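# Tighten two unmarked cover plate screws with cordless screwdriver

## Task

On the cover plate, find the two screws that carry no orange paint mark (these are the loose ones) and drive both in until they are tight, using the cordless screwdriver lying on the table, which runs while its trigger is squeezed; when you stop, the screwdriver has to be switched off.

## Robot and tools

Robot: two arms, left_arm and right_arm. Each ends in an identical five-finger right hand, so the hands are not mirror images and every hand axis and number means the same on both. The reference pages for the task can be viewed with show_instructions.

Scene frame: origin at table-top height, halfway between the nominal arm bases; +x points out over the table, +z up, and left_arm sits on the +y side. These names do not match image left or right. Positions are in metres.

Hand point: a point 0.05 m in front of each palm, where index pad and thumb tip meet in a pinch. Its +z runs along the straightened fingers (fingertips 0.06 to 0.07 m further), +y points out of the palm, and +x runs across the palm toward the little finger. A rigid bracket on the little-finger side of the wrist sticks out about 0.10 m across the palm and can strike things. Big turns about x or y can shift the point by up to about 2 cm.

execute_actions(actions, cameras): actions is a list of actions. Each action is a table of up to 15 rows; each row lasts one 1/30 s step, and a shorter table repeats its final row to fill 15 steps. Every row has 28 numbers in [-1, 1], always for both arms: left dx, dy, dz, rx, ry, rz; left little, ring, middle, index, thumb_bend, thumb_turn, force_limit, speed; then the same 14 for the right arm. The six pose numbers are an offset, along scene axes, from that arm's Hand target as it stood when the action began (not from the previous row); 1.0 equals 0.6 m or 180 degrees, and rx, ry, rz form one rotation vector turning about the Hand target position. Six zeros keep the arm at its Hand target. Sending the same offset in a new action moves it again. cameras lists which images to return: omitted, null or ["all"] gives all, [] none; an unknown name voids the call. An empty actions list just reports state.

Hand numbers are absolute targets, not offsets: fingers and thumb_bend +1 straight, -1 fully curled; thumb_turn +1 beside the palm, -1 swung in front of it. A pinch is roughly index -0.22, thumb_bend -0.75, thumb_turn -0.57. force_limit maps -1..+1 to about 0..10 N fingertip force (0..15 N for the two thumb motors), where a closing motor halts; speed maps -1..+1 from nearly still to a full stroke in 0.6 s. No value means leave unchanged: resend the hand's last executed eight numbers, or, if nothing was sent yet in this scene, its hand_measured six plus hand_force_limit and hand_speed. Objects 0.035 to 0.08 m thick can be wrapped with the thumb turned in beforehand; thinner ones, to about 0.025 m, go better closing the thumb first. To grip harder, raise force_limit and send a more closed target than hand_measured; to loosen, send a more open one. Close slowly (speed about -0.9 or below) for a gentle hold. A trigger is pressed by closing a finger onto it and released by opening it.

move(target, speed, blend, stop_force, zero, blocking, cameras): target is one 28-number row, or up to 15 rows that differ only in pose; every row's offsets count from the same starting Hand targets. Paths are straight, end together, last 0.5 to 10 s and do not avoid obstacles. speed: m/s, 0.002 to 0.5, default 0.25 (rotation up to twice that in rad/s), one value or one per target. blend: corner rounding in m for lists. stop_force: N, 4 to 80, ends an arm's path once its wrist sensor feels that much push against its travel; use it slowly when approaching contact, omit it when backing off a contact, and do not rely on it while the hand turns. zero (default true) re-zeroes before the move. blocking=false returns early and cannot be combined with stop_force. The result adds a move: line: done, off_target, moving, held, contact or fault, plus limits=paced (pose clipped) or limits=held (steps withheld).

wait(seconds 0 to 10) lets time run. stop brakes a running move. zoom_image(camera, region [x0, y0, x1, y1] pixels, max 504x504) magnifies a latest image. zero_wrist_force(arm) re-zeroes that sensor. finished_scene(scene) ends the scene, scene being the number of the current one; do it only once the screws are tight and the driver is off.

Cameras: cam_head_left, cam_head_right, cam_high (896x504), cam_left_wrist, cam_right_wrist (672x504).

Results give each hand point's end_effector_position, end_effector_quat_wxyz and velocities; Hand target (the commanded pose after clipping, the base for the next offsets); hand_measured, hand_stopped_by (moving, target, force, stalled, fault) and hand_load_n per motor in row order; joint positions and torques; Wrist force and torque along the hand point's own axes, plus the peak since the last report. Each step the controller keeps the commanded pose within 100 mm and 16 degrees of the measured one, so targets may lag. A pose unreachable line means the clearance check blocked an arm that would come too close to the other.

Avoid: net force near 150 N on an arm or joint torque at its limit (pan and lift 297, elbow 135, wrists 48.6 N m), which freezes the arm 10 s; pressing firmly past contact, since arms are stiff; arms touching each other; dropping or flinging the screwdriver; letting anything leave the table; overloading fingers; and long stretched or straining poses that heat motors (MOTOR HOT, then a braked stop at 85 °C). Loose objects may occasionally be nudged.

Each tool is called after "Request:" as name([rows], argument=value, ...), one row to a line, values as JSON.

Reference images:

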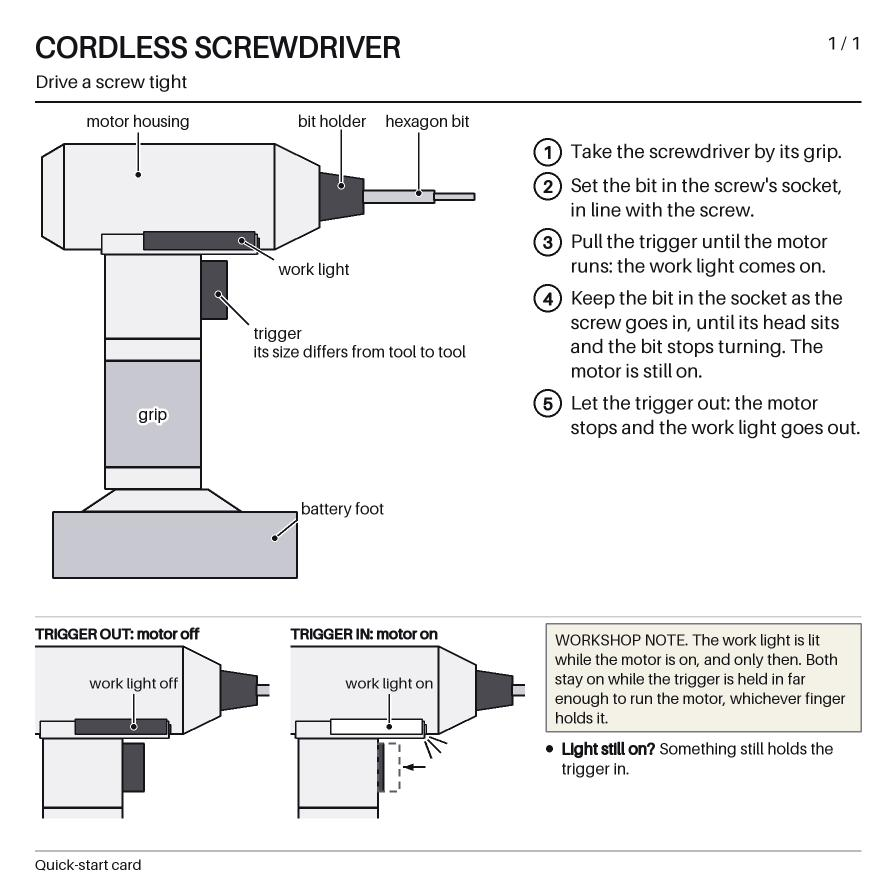

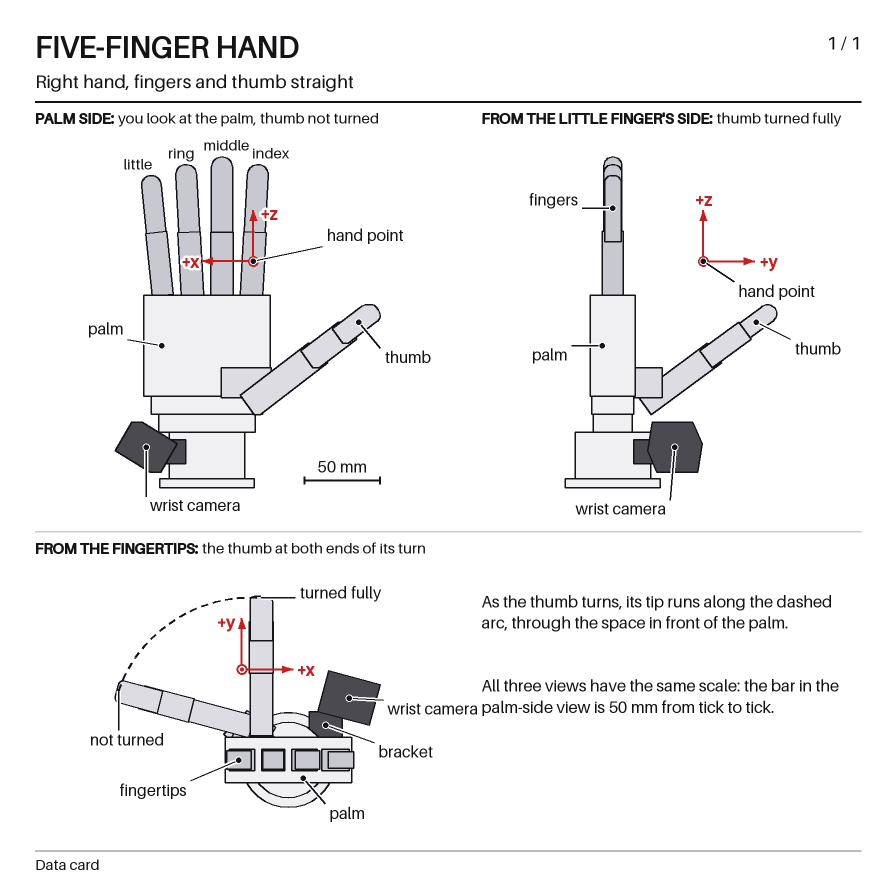

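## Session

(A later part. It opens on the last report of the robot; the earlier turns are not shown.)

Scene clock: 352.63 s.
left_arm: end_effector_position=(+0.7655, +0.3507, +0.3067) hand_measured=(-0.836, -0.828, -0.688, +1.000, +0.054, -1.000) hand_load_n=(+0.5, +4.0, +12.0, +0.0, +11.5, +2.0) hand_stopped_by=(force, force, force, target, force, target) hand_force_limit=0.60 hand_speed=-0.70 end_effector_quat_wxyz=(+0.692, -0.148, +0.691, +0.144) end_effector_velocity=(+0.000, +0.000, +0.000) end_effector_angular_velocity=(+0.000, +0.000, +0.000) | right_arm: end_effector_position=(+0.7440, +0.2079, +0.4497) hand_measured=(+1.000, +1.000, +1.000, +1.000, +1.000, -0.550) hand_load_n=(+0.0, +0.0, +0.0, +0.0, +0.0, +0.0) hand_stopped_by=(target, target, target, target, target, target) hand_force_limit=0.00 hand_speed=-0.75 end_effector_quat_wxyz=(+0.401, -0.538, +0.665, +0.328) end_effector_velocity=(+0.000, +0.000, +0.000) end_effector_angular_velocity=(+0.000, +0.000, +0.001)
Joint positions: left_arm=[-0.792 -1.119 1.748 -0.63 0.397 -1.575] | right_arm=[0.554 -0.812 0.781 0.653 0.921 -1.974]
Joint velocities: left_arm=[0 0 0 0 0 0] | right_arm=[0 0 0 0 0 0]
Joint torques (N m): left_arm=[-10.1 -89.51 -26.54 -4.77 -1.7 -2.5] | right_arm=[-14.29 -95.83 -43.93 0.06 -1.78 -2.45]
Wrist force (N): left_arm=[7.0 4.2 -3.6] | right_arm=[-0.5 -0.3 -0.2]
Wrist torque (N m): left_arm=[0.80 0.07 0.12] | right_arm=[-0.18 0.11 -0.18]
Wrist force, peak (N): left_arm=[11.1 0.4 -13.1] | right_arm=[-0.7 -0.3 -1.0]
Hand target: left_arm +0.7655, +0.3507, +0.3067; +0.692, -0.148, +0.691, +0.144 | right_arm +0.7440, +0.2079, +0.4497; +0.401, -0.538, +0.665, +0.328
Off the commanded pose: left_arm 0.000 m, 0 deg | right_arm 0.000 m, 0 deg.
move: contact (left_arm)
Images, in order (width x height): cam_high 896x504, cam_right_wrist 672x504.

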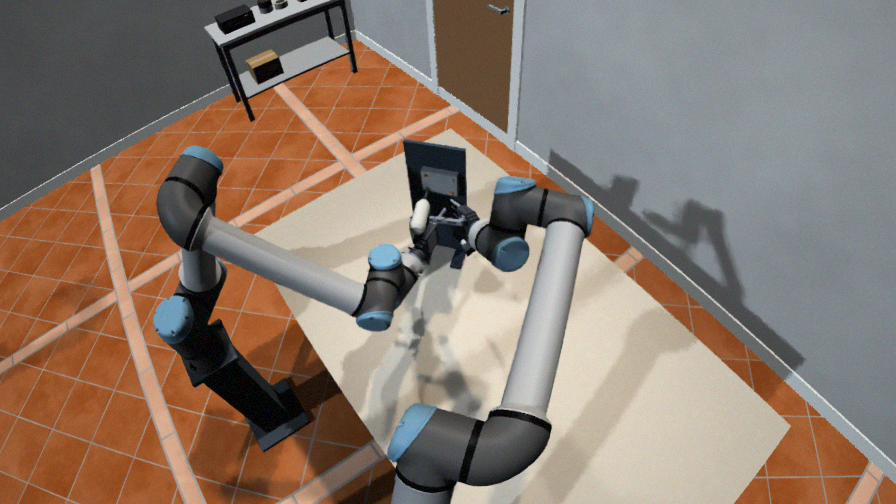

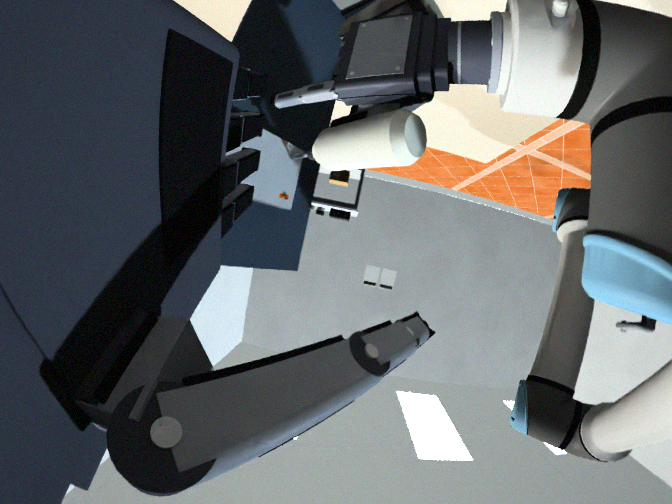

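Request:
move(target=[-0.0230,-0.0097,-0.0063,0,0,0,-0.97,-0.97,-0.97,1,-0.97,-1,0.6,-0.7,0,0,0,0,0,0,1,1,1,1,1,-0.55,0.0,-0.75], speed=0.03, cameras=["cam_right_wrist","cam_left_wrist"])

Request:
zoom_image(camera="cam_right_wrist", region=[270, 120, 360, 190])

Request:
move(target=[0,0,0,0,0,0,-0.97,-0.97,-0.97,1,-0.97,-1,0.6,-0.7,0.08,-0.02,0.16,0,0,0,1,1,1,1,1,-0.55,0.0,-0.75], speed=0.1, cameras=["cam_right_wrist"])

Request:
zoom_image(camera="cam_right_wrist", region=[290, 70, 380, 140])

Scene clock: 354.40 s.
left_arm: end_effector_position=(+0.7515, +0.3449, +0.3028) hand_measured=(-0.836, -0.828, -0.688, +1.000, +0.054, -1.000) hand_load_n=(+0.5, +4.0, +12.5, +0.0, +11.0, +2.0) hand_stopped_by=(force, force, force, target, force, target) hand_force_limit=0.60 hand_speed=-0.70 end_effector_quat_wxyz=(+0.692, -0.148, +0.691, +0.144) end_effector_velocity=(+0.001, +0.001, +0.001) end_effector_angular_velocity=(-0.001, -0.001, +0.000) | right_arm: end_effector_position=(+0.7440, +0.2079, +0.4497) hand_measured=(+1.000, +1.000, +1.000, +1.000, +1.000, -0.550) hand_load_n=(+0.0, +0.0, +0.0, +0.0, +0.0, +0.0) hand_stopped_by=(target, target, target, target, target, target) hand_force_limit=0.00 hand_speed=-0.75 end_effector_quat_wxyz=(+0.401, -0.538, +0.665, +0.328) end_effector_velocity=(+0.000, +0.000, -0.001) end_effector_angular_velocity=(+0.000, +0.000, +0.000)
Joint positions: left_arm=[-0.811 -1.128 1.77 -0.643 0.377 -1.575] | right_arm=[0.554 -0.812 0.781 0.653 0.921 -1.974]
Joint velocities: left_arm=[0.002 0 -0.001 0 0.002 0] | right_arm=[0 0.001 0 -0.001 0 0]
Joint torques (N m): left_arm=[12.77 -61.83 -50.47 -0.8 2.02 -0.24] | right_arm=[-13.39 -97.22 -45.22 1.52 -1.56 -2.19]
Wrist force (N): left_arm=[6.2 4.1 -1.5] | right_arm=[-0.5 -0.6 -0.4]
Wrist torque (N m): left_arm=[0.73 0.05 0.12] | right_arm=[-0.19 0.10 -0.18]
Wrist force, peak (N): left_arm=[7.3 4.3 -2.7] | right_arm=[-0.9 -0.3 -0.8]
Hand target: left_arm +0.7517, +0.3449, +0.3029; +0.692, -0.148, +0.691, +0.144 | right_arm +0.7440, +0.2079, +0.4497; +0.401, -0.538, +0.665, +0.328
Off the commanded pose: left_arm 0.000 m, 0 deg | right_arm 0.000 m, 0 deg.
move: done
Images, in order (width x height): cam_left_wrist 672x504, cam_right_wrist 672x504.

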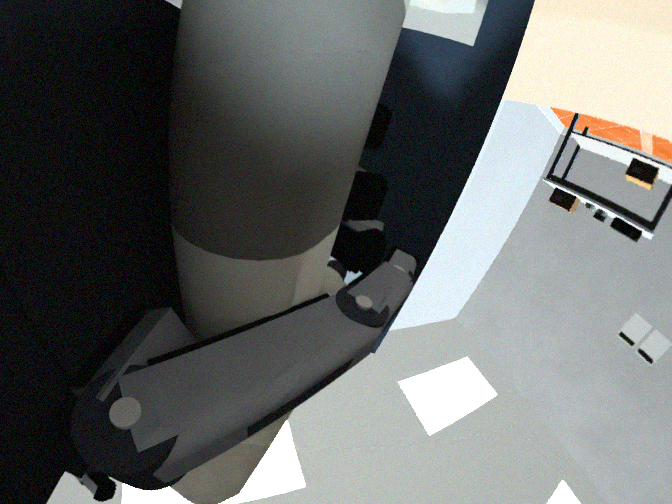

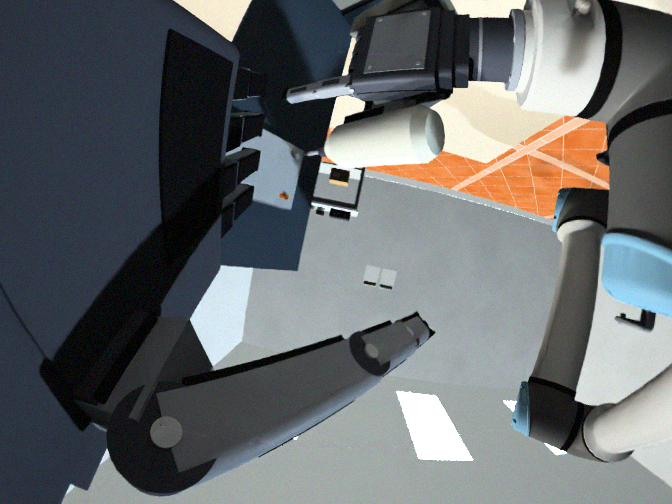

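Scaled by 5.600 from the camera's 672x504 image, which has a finer 960x720 frame.

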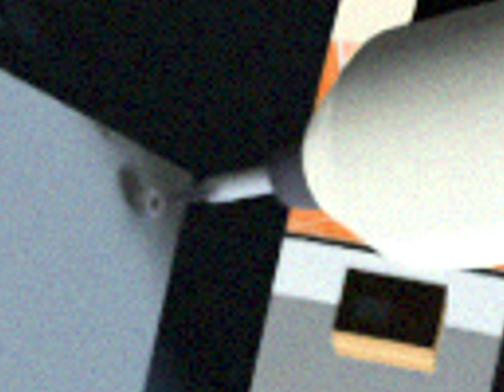

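Scene clock: 355.97 s.
left_arm: end_effector_position=(+0.7517, +0.3449, +0.3029) hand_measured=(-0.836, -0.828, -0.688, +1.000, +0.054, -1.000) hand_load_n=(+0.5, +4.0, +12.0, +0.0, +11.0, +2.0) hand_stopped_by=(force, force, force, target, force, target) hand_force_limit=0.60 hand_speed=-0.70 end_effector_quat_wxyz=(+0.692, -0.148, +0.691, +0.144) end_effector_velocity=(+0.000, +0.000, +0.000) end_effector_angular_velocity=(+0.000, +0.000, +0.000) | right_arm: end_effector_position=(+0.7923, +0.1958, +0.5457) hand_measured=(+1.000, +1.000, +1.000, +1.000, +1.000, -0.550) hand_load_n=(+0.0, +0.0, +0.0, +0.0, +0.0, +0.0) hand_stopped_by=(target, target, target, target, target, target) hand_force_limit=0.00 hand_speed=-0.75 end_effector_quat_wxyz=(+0.401, -0.538, +0.665, +0.328) end_effector_velocity=(-0.001, +0.000, +0.003) end_effector_angular_velocity=(+0.002, -0.003, +0.000)
Joint positions: left_arm=[-0.811 -1.128 1.769 -0.643 0.378 -1.575] | right_arm=[0.514 -0.683 0.379 0.944 0.889 -2.003]
Joint velocities: left_arm=[0 0 0 0 0 0] | right_arm=[0.001 -0.002 -0.001 -0.001 0 0]
Joint torques (N m): left_arm=[8.5 -52.04 -48.01 1.67 2.22 3.36] | right_arm=[16.26 -115.85 -42.44 -0.63 0.82 0.93]
Wrist force (N): left_arm=[6.6 4.3 -1.2] | right_arm=[-0.4 0.1 -0.4]
Wrist torque (N m): left_arm=[0.76 -0.03 0.15] | right_arm=[-0.09 0.08 -0.16]
Wrist force, peak (N): left_arm=[6.7 4.3 -1.9] | right_arm=[-1.7 -0.7 -1.1]
Hand target: left_arm +0.7517, +0.3449, +0.3029; +0.692, -0.148, +0.691, +0.144 | right_arm +0.7922, +0.1959, +0.5458; +0.401, -0.538, +0.665, +0.328
Off the commanded pose: left_arm 0.000 m, 0 deg | right_arm 0.000 m, 0 deg.
move: done
Images, in order (width x height): cam_right_wrist 672x504.

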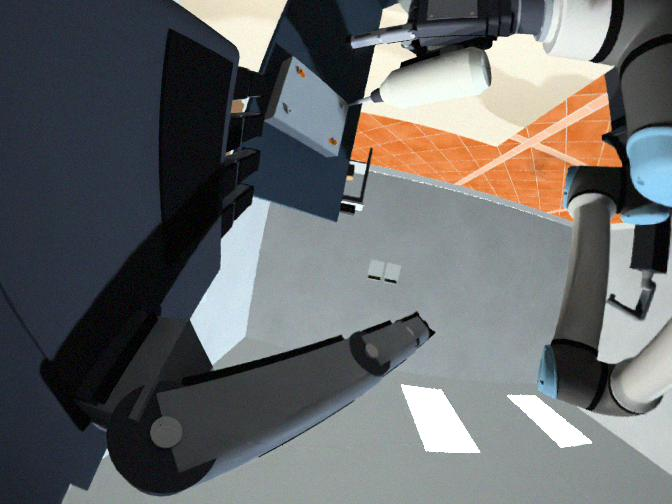

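Scaled by 5.600 from the camera's 672x504 image, which has a finer 960x720 frame.

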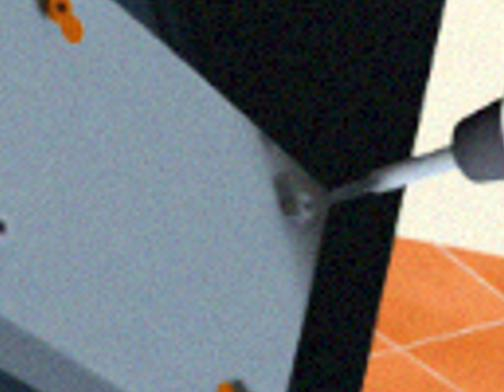

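Request:
move(target=[0.0192,0.0161,0,0,0,0,-0.97,-0.97,-0.97,1,-0.97,-1,0.6,-0.7,0,0,0,0,0,0,1,1,1,1,1,-0.55,0.0,-0.75], speed=0.008, stop_force=4, cameras=["cam_right_wrist"])

Request:
zoom_image(camera="cam_right_wrist", region=[290, 70, 380, 140])

Scene clock: 358.60 s.
left_arm: end_effector_position=(+0.7579, +0.3501, +0.3029) hand_measured=(-0.836, -0.828, -0.688, +1.000, +0.054, -1.000) hand_load_n=(+1.0, +4.0, +12.0, +0.0, +11.0, +2.0) hand_stopped_by=(force, force, force, target, force, target) hand_force_limit=0.60 hand_speed=-0.70 end_effector_quat_wxyz=(+0.692, -0.148, +0.691, +0.144) end_effector_velocity=(+0.000, +0.000, +0.000) end_effector_angular_velocity=(-0.001, -0.001, +0.000) | right_arm: end_effector_position=(+0.7922, +0.1959, +0.5458) hand_measured=(+1.000, +1.000, +1.000, +1.000, +1.000, -0.550) hand_load_n=(+0.0, +0.0, +0.0, +0.0, +0.0, -0.5) hand_stopped_by=(target, target, target, target, target, target) hand_force_limit=0.00 hand_speed=-0.75 end_effector_quat_wxyz=(+0.401, -0.538, +0.665, +0.328) end_effector_velocity=(+0.000, +0.000, +0.000) end_effector_angular_velocity=(+0.000, +0.000, +0.000)
Joint positions: left_arm=[-0.8 -1.124 1.764 -0.641 0.389 -1.575] | right_arm=[0.514 -0.683 0.379 0.944 0.889 -2.003]
Joint velocities: left_arm=[0 0 0 -0.001 0 0] | right_arm=[0 0 0 0 0 0]
Joint torques (N m): left_arm=[-11.75 -88.37 -26.47 -4.35 -2.29 2.9] | right_arm=[13.02 -121.36 -33.41 -1.38 1.33 1.81]
Wrist force (N): left_arm=[6.1 3.6 -2.1] | right_arm=[-0.6 -0.6 -0.4]
Wrist torque (N m): left_arm=[0.70 0.02 0.12] | right_arm=[-0.18 0.11 -0.19]
Wrist force, peak (N): left_arm=[8.5 1.8 -9.5] | right_arm=[-1.0 -0.2 -1.0]
Hand target: left_arm +0.7579, +0.3501, +0.3029; +0.692, -0.148, +0.691, +0.144 | right_arm +0.7922, +0.1959, +0.5458; +0.401, -0.538, +0.665, +0.328
Off the commanded pose: left_arm 0.007 m, 0 deg | right_arm 0.000 m, 0 deg.
move: contact (left_arm)
Images, in order (width x height): cam_right_wrist 672x504.

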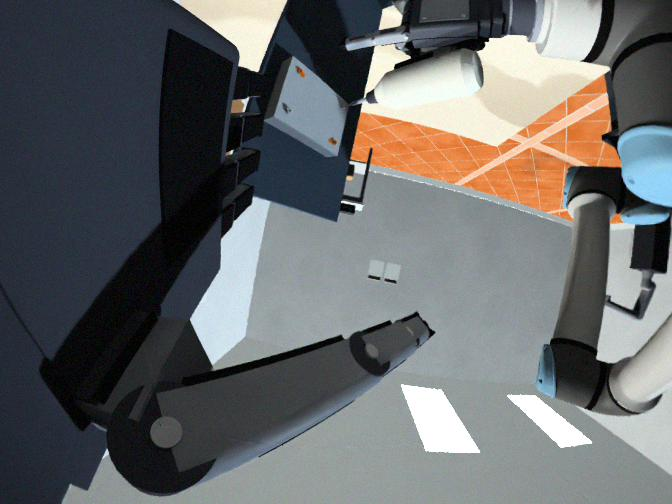

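Scaled by 5.600 from the camera's 672x504 image, which has a finer 960x720 frame.

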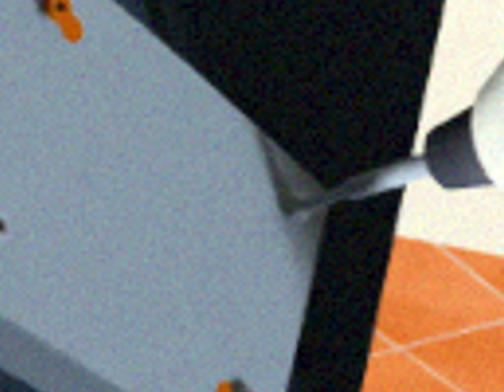

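Request:
zoom_image(camera="cam_right_wrist", region=[325, 85, 365, 120])

Request:
zoom_image(camera="cam_right_wrist", region=[270, 85, 310, 120])

Scaled by 12.600 from the camera's 672x504 image, which has a finer 960x720 frame.

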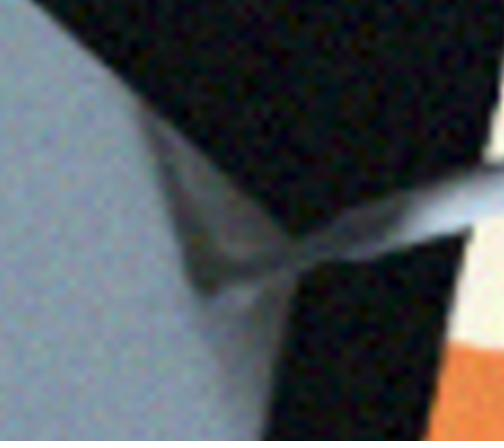

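Scaled by 12.600 from the camera's 672x504 image, which has a finer 960x720 frame.

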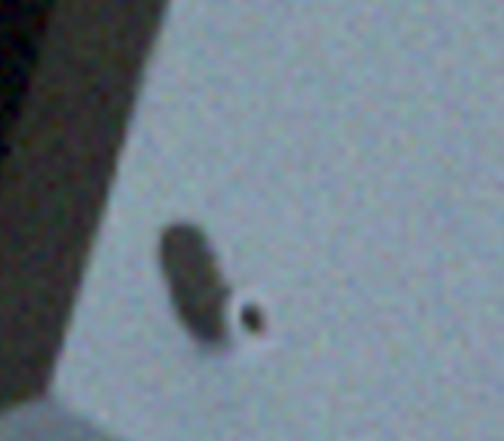

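Request:
move(target=[0.0064,0.0054,0,0,0,0,-0.97,-0.97,-0.97,1,-0.97,-1,0.6,-0.7,0,0,0,0,0,0,1,1,1,1,1,-0.55,0.0,-0.75], speed=0.004, stop_force=8, zero=false, cameras=["cam_right_wrist"])

Request:
zoom_image(camera="cam_right_wrist", region=[290, 70, 380, 140])

Scene clock: 360.00 s.
left_arm: end_effector_position=(+0.7580, +0.3503, +0.3029) hand_measured=(-0.836, -0.828, -0.688, +1.000, +0.054, -1.000) hand_load_n=(+1.0, +4.5, +12.0, +0.0, +11.5, +1.5) hand_stopped_by=(force, force, force, target, force, target) hand_force_limit=0.60 hand_speed=-0.70 end_effector_quat_wxyz=(+0.692, -0.148, +0.691, +0.144) end_effector_velocity=(+0.000, -0.001, +0.000) end_effector_angular_velocity=(-0.002, -0.001, -0.001) | right_arm: end_effector_position=(+0.7922, +0.1959, +0.5458) hand_measured=(+1.000, +1.000, +1.000, +1.000, +1.000, -0.550) hand_load_n=(+0.0, +0.0, +0.0, +0.0, +0.0, +0.0) hand_stopped_by=(target, target, target, target, target, target) hand_force_limit=0.00 hand_speed=-0.75 end_effector_quat_wxyz=(+0.401, -0.538, +0.665, +0.328) end_effector_velocity=(+0.001, +0.000, -0.001) end_effector_angular_velocity=(+0.000, +0.001, +0.000)
Joint positions: left_arm=[-0.799 -1.124 1.764 -0.641 0.389 -1.575] | right_arm=[0.514 -0.683 0.379 0.944 0.889 -2.003]
Joint velocities: left_arm=[-0.001 0 0 0 -0.001 -0.002] | right_arm=[0 0.001 0 0 0 0]
Joint torques (N m): left_arm=[-12.34 -78.06 -37.09 -2.01 -2.64 2.76] | right_arm=[13.21 -120.94 -34.52 -0.92 1.24 1.92]
Wrist force (N): left_arm=[7.1 2.9 -5.9] | right_arm=[-0.6 -0.1 -0.5]
Wrist torque (N m): left_arm=[0.74 -0.08 0.16] | right_arm=[-0.11 0.12 -0.17]
Wrist force, peak (N): left_arm=[8.3 1.1 -11.0] | right_arm=[-0.6 -0.2 -1.2]
Hand target: left_arm +0.7580, +0.3503, +0.3029; +0.692, -0.148, +0.691, +0.144 | right_arm +0.7922, +0.1959, +0.5458; +0.401, -0.538, +0.665, +0.328
Off the commanded pose: left_arm 0.005 m, 0 deg | right_arm 0.000 m, 0 deg.
move: contact (left_arm)
Images, in order (width x height): cam_right_wrist 672x504.

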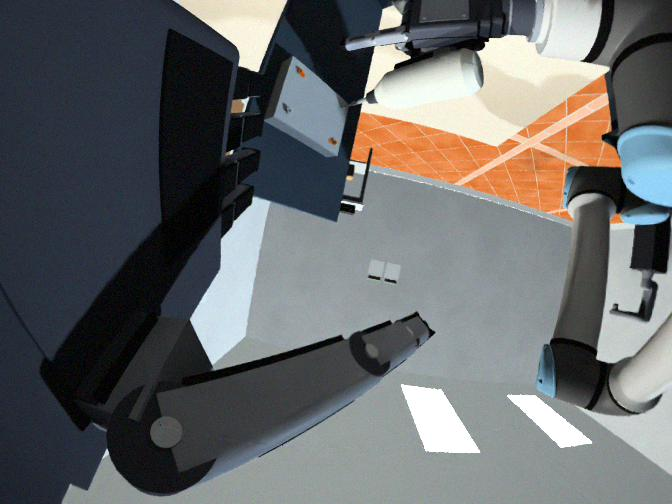

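Scaled by 5.600 from the camera's 672x504 image, which has a finer 960x720 frame.

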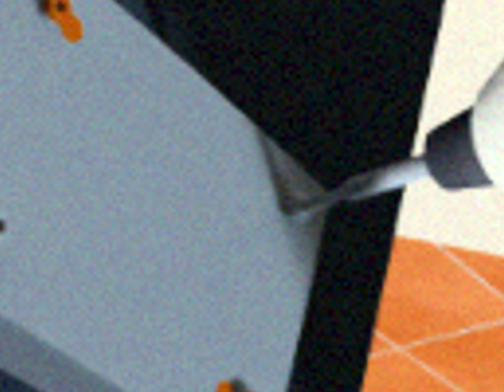

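Request:
execute_actions([
  [[0,0,0,0,0,0,-0.97,-0.97,-0.97,-0.95,-0.97,-1,0.6,-0.7,0,0,0,0,0,0,1,1,1,1,1,-0.55,0.0,-0.75]],
], cameras=["cam_right_wrist"])

Request:
wait(seconds=1.5, cameras=["cam_right_wrist", "cam_high"])

Scene clock: 364.17 s.
left_arm: end_effector_position=(+0.7580, +0.3503, +0.3029) hand_measured=(-0.836, -0.828, -0.688, -0.698, +0.054, -1.000) hand_load_n=(+0.5, +4.0, +11.5, +7.5, +11.5, +1.5) hand_stopped_by=(force, force, force, moving, force, target) hand_force_limit=0.60 hand_speed=-0.70 end_effector_quat_wxyz=(+0.692, -0.148, +0.691, +0.144) end_effector_velocity=(+0.000, +0.000, +0.000) end_effector_angular_velocity=(+0.000, +0.000, +0.000) | right_arm: end_effector_position=(+0.7922, +0.1959, +0.5458) hand_measured=(+1.000, +1.000, +1.000, +1.000, +1.000, -0.550) hand_load_n=(+0.0, +0.0, +0.0, +0.0, +0.0, +0.0) hand_stopped_by=(target, target, target, target, target, target) hand_force_limit=0.00 hand_speed=-0.75 end_effector_quat_wxyz=(+0.401, -0.538, +0.665, +0.328) end_effector_velocity=(+0.000, +0.000, -0.001) end_effector_angular_velocity=(+0.000, +0.000, +0.000)
Joint positions: left_arm=[-0.799 -1.124 1.764 -0.641 0.389 -1.575] | right_arm=[0.514 -0.683 0.379 0.944 0.889 -2.003]
Joint velocities: left_arm=[0 0 0 0.001 0.001 0] | right_arm=[0 0.001 0 -0.001 0 0]
Joint torques (N m): left_arm=[-14.77 -84.96 -27.04 -2.28 -0.81 2.6] | right_arm=[11.89 -120.95 -39.23 0.87 1.11 1.83]
Wrist force (N): left_arm=[6.2 3.7 -3.9] | right_arm=[-0.6 -0.2 -0.4]
Wrist torque (N m): left_arm=[0.79 -0.09 0.16] | right_arm=[-0.14 0.12 -0.19]
Wrist force, peak (N): left_arm=[7.2 2.9 -5.7] | right_arm=[-0.9 -0.3 -0.8]
Hand target: left_arm +0.7580, +0.3503, +0.3029; +0.692, -0.148, +0.691, +0.144 | right_arm +0.7922, +0.1959, +0.5458; +0.401, -0.538, +0.665, +0.328
Off the commanded pose: left_arm 0.000 m, 0 deg | right_arm 0.000 m, 0 deg.
not at rest: the robot was still moving 3 seconds after this call's last action.
Images, in order (width x height): cam_right_wrist 672x504.

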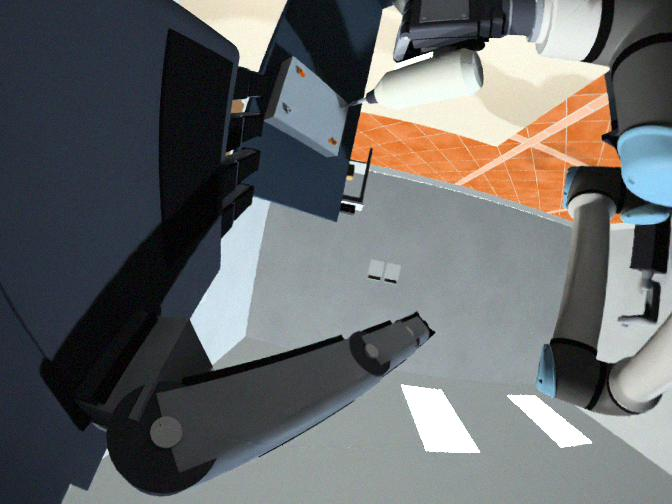

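Scene clock: 365.67 s.
left_arm: end_effector_position=(+0.7580, +0.3503, +0.3029) hand_measured=(-0.836, -0.828, -0.688, -0.730, +0.054, -1.000) hand_load_n=(-0.5, +3.0, +11.5, +8.0, +11.5, +2.0) hand_stopped_by=(force, force, force, force, force, target) hand_force_limit=0.60 hand_speed=-0.70 end_effector_quat_wxyz=(+0.692, -0.148, +0.691, +0.144) end_effector_velocity=(+0.000, +0.000, +0.000) end_effector_angular_velocity=(+0.000, +0.000, +0.000) | right_arm: end_effector_position=(+0.7922, +0.1959, +0.5458) hand_measured=(+1.000, +1.000, +1.000, +1.000, +1.000, -0.550) hand_load_n=(+0.0, +0.0, -0.5, +0.0, +0.0, -0.5) hand_stopped_by=(target, target, target, target, target, target) hand_force_limit=0.00 hand_speed=-0.75 end_effector_quat_wxyz=(+0.401, -0.538, +0.665, +0.328) end_effector_velocity=(+0.000, +0.000, +0.000) end_effector_angular_velocity=(+0.000, +0.001, +0.000)
Joint positions: left_arm=[-0.799 -1.124 1.764 -0.641 0.389 -1.575] | right_arm=[0.514 -0.683 0.379 0.944 0.889 -2.003]
Joint velocities: left_arm=[0 0 0 0 0 0] | right_arm=[0 0.001 0 0.001 0 0]
Joint torques (N m): left_arm=[-11.83 -86.32 -28.26 -3.19 -0.32 3.13] | right_arm=[11.8 -120.35 -40.02 1.45 1.24 2.07]
Wrist force (N): left_arm=[6.4 3.9 -2.2] | right_arm=[-0.6 -0.1 -0.7]
Wrist torque (N m): left_arm=[0.74 -0.04 0.13] | right_arm=[-0.11 0.12 -0.18]
Wrist force, peak (N): left_arm=[6.7 4.2 -2.5] | right_arm=[-0.7 -0.3 -1.0]
Hand target: left_arm +0.7580, +0.3503, +0.3029; +0.692, -0.148, +0.691, +0.144 | right_arm +0.7922, +0.1959, +0.5458; +0.401, -0.538, +0.665, +0.328
Off the commanded pose: left_arm 0.000 m, 0 deg | right_arm 0.000 m, 0 deg.
wait: 1.50 s; at rest by 0.20 s
Images, in order (width x height): cam_high 896x504, cam_right_wrist 672x504.

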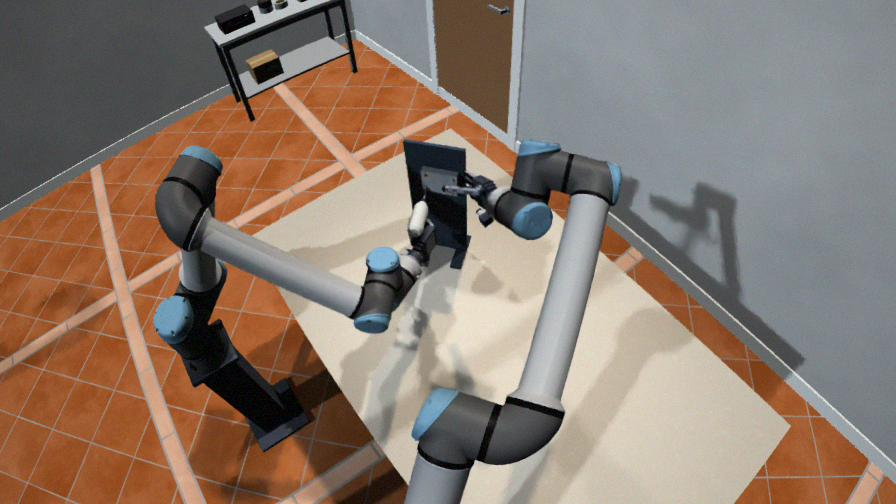

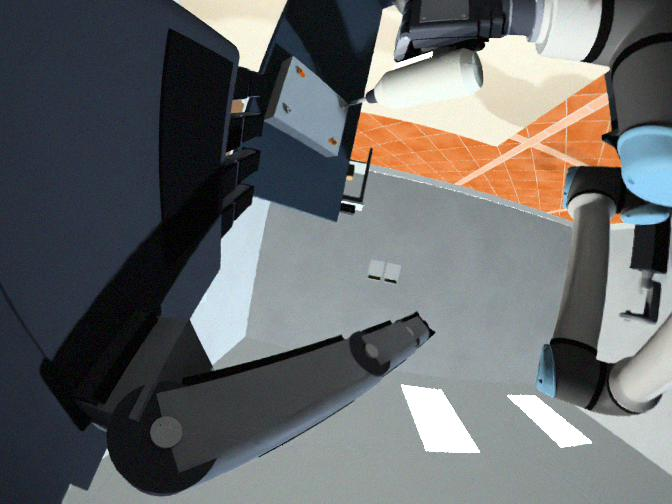

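Request:
zoom_image(camera="cam_right_wrist", region=[290, 40, 510, 150])

Request:
move(target=[0.00766,0.00643,0,0,0,0,-0.97,-0.97,-0.97,-0.95,-0.97,-1,0.6,-0.7,0,0,0,0,0,0,1,1,1,1,1,-0.55,0.0,-0.75], speed=0.004, stop_force=5, cameras=["cam_right_wrist"])

Request:
zoom_image(camera="cam_right_wrist", region=[290, 40, 510, 150])

Scaled by 2.291 from the camera's 672x504 image, which has a finer 960x720 frame.

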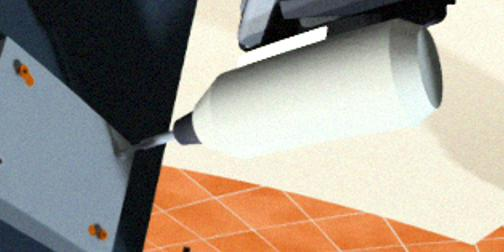

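Scene clock: 367.37 s.
left_arm: end_effector_position=(+0.7589, +0.3510, +0.3029) hand_measured=(-0.836, -0.828, -0.688, -0.730, +0.056, -1.000) hand_load_n=(+1.0, +3.5, +11.5, +8.5, +11.5, +2.5) hand_stopped_by=(force, force, force, force, force, target) hand_force_limit=0.60 hand_speed=-0.70 end_effector_quat_wxyz=(+0.692, -0.148, +0.691, +0.144) end_effector_velocity=(+0.000, +0.000, +0.000) end_effector_angular_velocity=(+0.000, +0.000, -0.001) | right_arm: end_effector_position=(+0.7922, +0.1959, +0.5458) hand_measured=(+1.000, +1.000, +1.000, +1.000, +1.000, -0.550) hand_load_n=(+0.0, +0.0, +0.0, +0.0, +0.0, +0.0) hand_stopped_by=(target, target, target, target, target, target) hand_force_limit=0.00 hand_speed=-0.75 end_effector_quat_wxyz=(+0.401, -0.538, +0.665, +0.328) end_effector_velocity=(+0.000, +0.000, +0.000) end_effector_angular_velocity=(+0.000, +0.000, +0.000)
Joint positions: left_arm=[-0.798 -1.124 1.763 -0.641 0.391 -1.575] | right_arm=[0.514 -0.683 0.379 0.944 0.889 -2.003]
Joint velocities: left_arm=[0 -0.001 0 0 0.001 0] | right_arm=[0 0 0 0.001 0 0]
Joint torques (N m): left_arm=[-11.99 -88.91 -25.14 -4.42 -2.14 2.78] | right_arm=[12.26 -120.78 -41.97 2.22 1.23 1.79]
Wrist force (N): left_arm=[6.7 3.3 -1.7] | right_arm=[-0.6 0.1 -0.5]
Wrist torque (N m): left_arm=[0.64 -0.05 0.12] | right_arm=[-0.07 0.12 -0.17]
Wrist force, peak (N): left_arm=[5.5 2.6 -8.3] | right_arm=[-0.9 -0.6 -0.7]
Hand target: left_arm +0.7589, +0.3510, +0.3030; +0.692, -0.148, +0.691, +0.144 | right_arm +0.7922, +0.1959, +0.5458; +0.401, -0.538, +0.665, +0.328
Off the commanded pose: left_arm 0.005 m, 0 deg | right_arm 0.000 m, 0 deg.
move: contact (left_arm)
Images, in order (width x height): cam_right_wrist 672x504.

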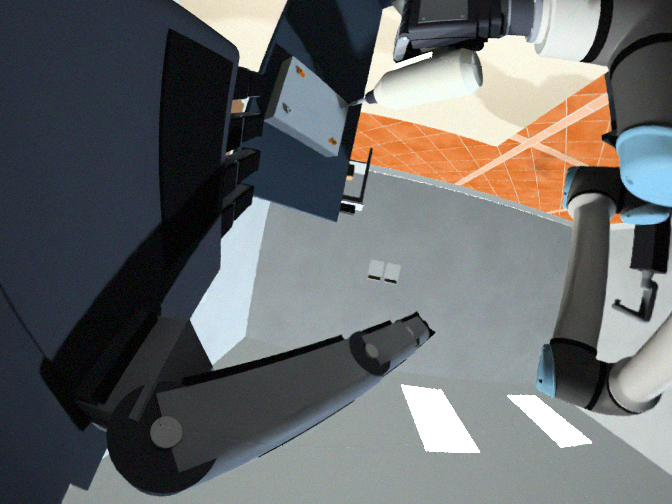

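Scaled by 2.291 from the camera's 672x504 image, which has a finer 960x720 frame.

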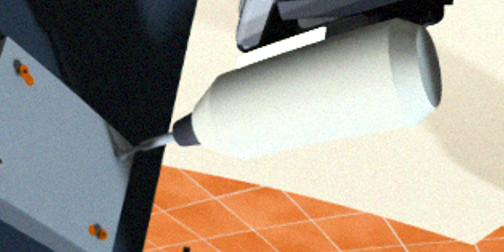

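Request:
move(target=[0.0115,0.00964,0,0,0,0,-0.97,-0.97,-0.97,-0.95,-0.97,-1,0.6,-0.7,0,0,0,0,0,0,1,1,1,1,1,-0.55,0.0,-0.75], speed=0.002, stop_force=10, cameras=["cam_right_wrist"])

Request:
zoom_image(camera="cam_right_wrist", region=[290, 70, 380, 140])

Scene clock: 368.90 s.
left_arm: end_effector_position=(+0.7601, +0.3520, +0.3030) hand_measured=(-0.836, -0.828, -0.688, -0.730, +0.056, -1.000) hand_load_n=(+1.0, +3.0, +11.0, +7.5, +12.0, +3.0) hand_stopped_by=(force, force, force, force, force, target) hand_force_limit=0.60 hand_speed=-0.70 end_effector_quat_wxyz=(+0.692, -0.148, +0.691, +0.144) end_effector_velocity=(+0.000, +0.000, +0.000) end_effector_angular_velocity=(-0.001, -0.001, +0.000) | right_arm: end_effector_position=(+0.7922, +0.1959, +0.5458) hand_measured=(+1.000, +1.000, +1.000, +1.000, +1.000, -0.550) hand_load_n=(+0.0, +0.0, +0.0, +0.0, +0.0, +0.0) hand_stopped_by=(target, target, target, target, target, target) hand_force_limit=0.00 hand_speed=-0.75 end_effector_quat_wxyz=(+0.401, -0.538, +0.665, +0.328) end_effector_velocity=(+0.001, +0.000, -0.001) end_effector_angular_velocity=(+0.001, -0.001, +0.000)
Joint positions: left_arm=[-0.796 -1.123 1.762 -0.64 0.393 -1.575] | right_arm=[0.514 -0.683 0.379 0.944 0.889 -2.003]
Joint velocities: left_arm=[0 0 0 -0.001 0 -0.001] | right_arm=[0 0.001 0 -0.002 0.001 0]
Joint torques (N m): left_arm=[-12.69 -66.43 -41.41 1.28 -2.22 3.24] | right_arm=[11.73 -119.74 -42.9 2.62 1.22 1.77]
Wrist force (N): left_arm=[6.2 2.7 -1.2] | right_arm=[-0.4 -0.5 -0.7]
Wrist torque (N m): left_arm=[0.90 0.00 0.19] | right_arm=[-0.16 0.10 -0.18]
Wrist force, peak (N): left_arm=[6.4 -0.8 -10.9] | right_arm=[-0.9 -0.1 -0.7]
Hand target: left_arm +0.7600, +0.3520, +0.3030; +0.692, -0.148, +0.691, +0.144 | right_arm +0.7922, +0.1959, +0.5458; +0.401, -0.538, +0.665, +0.328
Off the commanded pose: left_arm 0.007 m, 0 deg | right_arm 0.000 m, 0 deg.
move: contact (left_arm)
Images, in order (width x height): cam_right_wrist 672x504.

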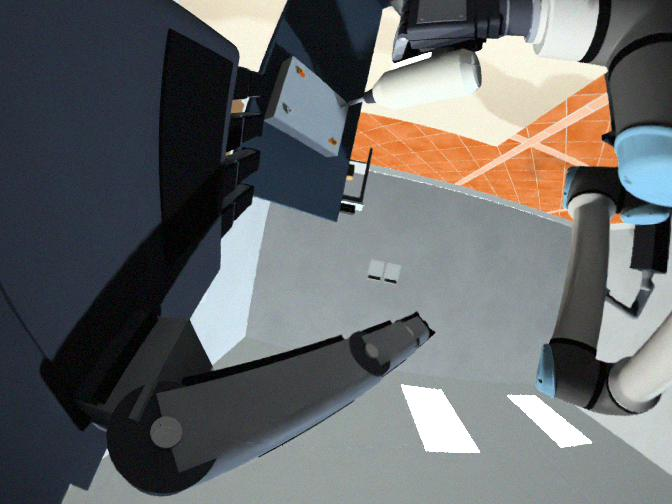

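Scaled by 5.600 from the camera's 672x504 image, which has a finer 960x720 frame.

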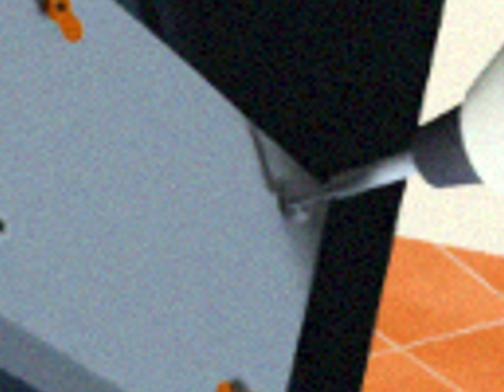

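Request:
move(target=[0.0115,0.00964,0,0,0,0,-0.97,-0.97,-0.97,-0.95,-0.97,-1,0.6,-0.7,0,0,0,0,0,0,1,1,1,1,1,-0.55,0.0,-0.75], speed=0.002, stop_force=10, cameras=["cam_right_wrist"])

Request:
zoom_image(camera="cam_right_wrist", region=[290, 70, 380, 140])

Scene clock: 372.57 s.
left_arm: end_effector_position=(+0.7646, +0.3558, +0.3030) hand_measured=(-0.836, -0.828, -0.688, -0.730, +0.056, -1.000) hand_load_n=(+8.5, +7.0, +10.0, +8.0, +13.0, +0.0) hand_stopped_by=(force, force, force, force, force, target) hand_force_limit=0.60 hand_speed=-0.70 end_effector_quat_wxyz=(+0.692, -0.148, +0.691, +0.144) end_effector_velocity=(+0.000, -0.002, +0.000) end_effector_angular_velocity=(-0.001, +0.000, -0.003) | right_arm: end_effector_position=(+0.7922, +0.1959, +0.5458) hand_measured=(+1.000, +1.000, +1.000, +1.000, +1.000, -0.550) hand_load_n=(+0.0, +0.0, +0.0, +0.0, +0.0, -0.5) hand_stopped_by=(target, target, target, target, target, target) hand_force_limit=0.00 hand_speed=-0.75 end_effector_quat_wxyz=(+0.401, -0.538, +0.665, +0.328) end_effector_velocity=(+0.000, +0.000, +0.000) end_effector_angular_velocity=(+0.000, -0.001, +0.000)
Joint positions: left_arm=[-0.788 -1.12 1.757 -0.639 0.401 -1.575] | right_arm=[0.514 -0.683 0.379 0.944 0.889 -2.003]
Joint velocities: left_arm=[-0.002 0 0 0 0.001 -0.001] | right_arm=[0 0 0 0 0 0]
Joint torques (N m): left_arm=[-11.14 -63.89 -41.19 1.08 -1.05 1.73] | right_arm=[10.31 -120.59 -42.66 3.01 1.16 1.69]
Wrist force (N): left_arm=[2.3 2.2 -11.2] | right_arm=[-0.8 -0.1 -0.7]
Wrist torque (N m): left_arm=[0.83 -0.75 0.32] | right_arm=[-0.10 0.15 -0.19]
Wrist force, peak (N): left_arm=[2.3 1.7 -11.8] | right_arm=[-0.9 0.2 -0.9]
Hand target: left_arm +0.7645, +0.3557, +0.3030; +0.692, -0.148, +0.691, +0.144 | right_arm +0.7922, +0.1959, +0.5458; +0.401, -0.538, +0.665, +0.328
Off the commanded pose: left_arm 0.003 m, 0 deg | right_arm 0.000 m, 0 deg.
move: contact (left_arm)
Images, in order (width x height): cam_right_wrist 672x504.

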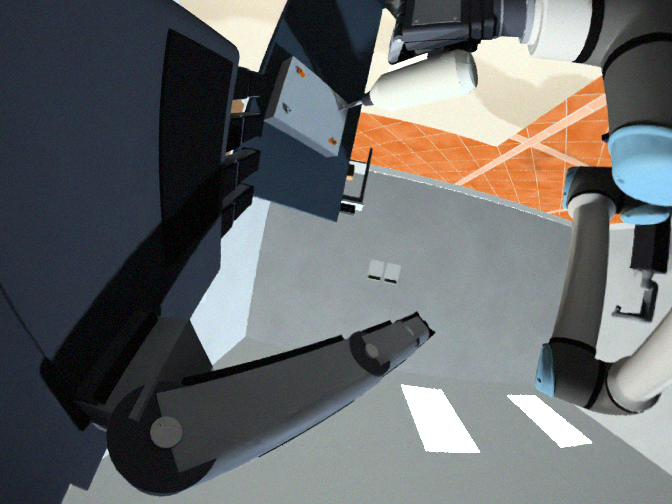

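Scaled by 5.600 from the camera's 672x504 image, which has a finer 960x720 frame.

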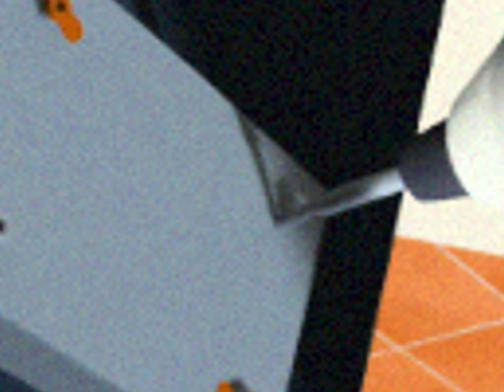

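Request:
zoom_image(camera="cam_right_wrist", region=[325, 85, 365, 120])

Request:
zoom_image(camera="cam_right_wrist", region=[290, 40, 510, 150])

Scaled by 12.600 from the camera's 672x504 image, which has a finer 960x720 frame.

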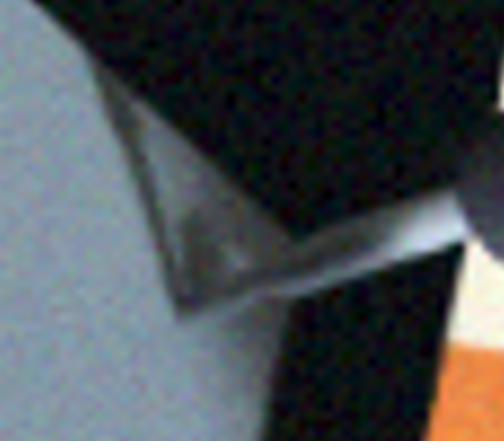

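Scaled by 2.291 from the camera's 672x504 image, which has a finer 960x720 frame.

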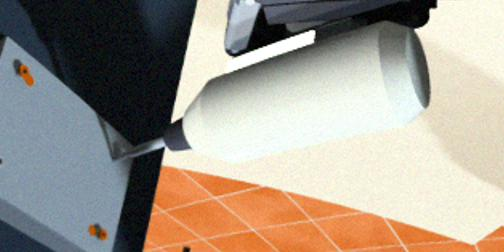

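Request:
move(target=[0,0,0,0,0,0,-0.97,-0.97,-0.97,-0.95,-0.97,-1,0.6,-0.7,-0.0803,0.02017,-0.1597,0,0,0,1,1,1,1,1,-0.55,0.0,-0.75], speed=0.2, cameras=["cam_right_wrist","cam_head_left"])

Request:
zoom_image(camera="cam_right_wrist", region=[270, 120, 360, 190])

Scene clock: 374.13 s.
left_arm: end_effector_position=(+0.7645, +0.3557, +0.3030) hand_measured=(-0.836, -0.828, -0.688, -0.730, +0.056, -1.000) hand_load_n=(+8.5, +6.5, +10.0, +8.0, +13.0, -0.5) hand_stopped_by=(force, force, force, force, force, target) hand_force_limit=0.60 hand_speed=-0.70 end_effector_quat_wxyz=(+0.692, -0.148, +0.691, +0.144) end_effector_velocity=(+0.000, +0.000, +0.000) end_effector_angular_velocity=(+0.000, +0.000, +0.000) | right_arm: end_effector_position=(+0.7437, +0.2080, +0.4500) hand_measured=(+1.000, +1.000, +1.000, +1.000, +1.000, -0.550) hand_load_n=(+0.0, +0.0, +0.0, +0.0, +0.0, -0.5) hand_stopped_by=(target, target, target, target, target, target) hand_force_limit=0.00 hand_speed=-0.75 end_effector_quat_wxyz=(+0.401, -0.538, +0.665, +0.328) end_effector_velocity=(+0.000, +0.000, -0.001) end_effector_angular_velocity=(-0.001, +0.001, +0.000)
Joint positions: left_arm=[-0.788 -1.12 1.757 -0.639 0.401 -1.575] | right_arm=[0.554 -0.813 0.781 0.654 0.922 -1.974]
Joint velocities: left_arm=[0 0 0 0 -0.001 0] | right_arm=[0 0 0.002 0 0 0]
Joint torques (N m): left_arm=[-6.8 -81.88 -24.67 -2.74 -1.45 1.53] | right_arm=[-14.74 -98.17 -35.29 -0.92 -2.06 -2.41]
Wrist force (N): left_arm=[3.3 2.1 -9.9] | right_arm=[-0.8 -0.5 -0.3]
Wrist torque (N m): left_arm=[0.77 -0.69 0.31] | right_arm=[-0.19 0.14 -0.20]
Wrist force, peak (N): left_arm=[2.7 2.0 -11.6] | right_arm=[-2.3 -1.5 -1.5]
Hand target: left_arm +0.7645, +0.3557, +0.3030; +0.692, -0.148, +0.691, +0.144 | right_arm +0.7438, +0.2080, +0.4499; +0.401, -0.538, +0.665, +0.328
Off the commanded pose: left_arm 0.000 m, 0 deg | right_arm 0.000 m, 0 deg.
move: done
Images, in order (width x height): cam_head_left 896x504, cam_right_wrist 672x504.

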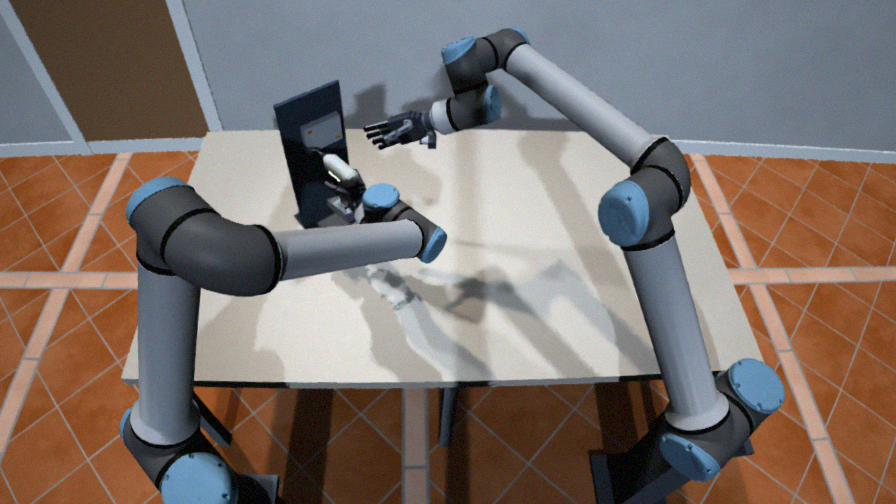

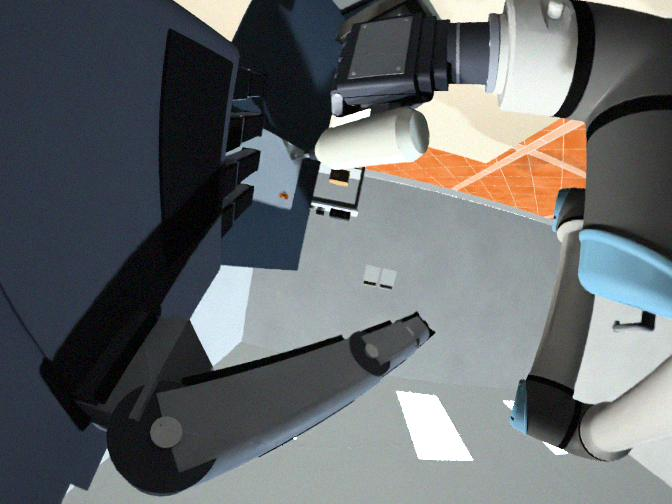

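Scaled by 5.600 from the camera's 672x504 image, which has a finer 960x720 frame.

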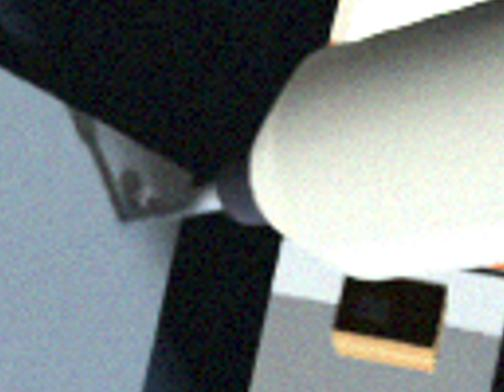

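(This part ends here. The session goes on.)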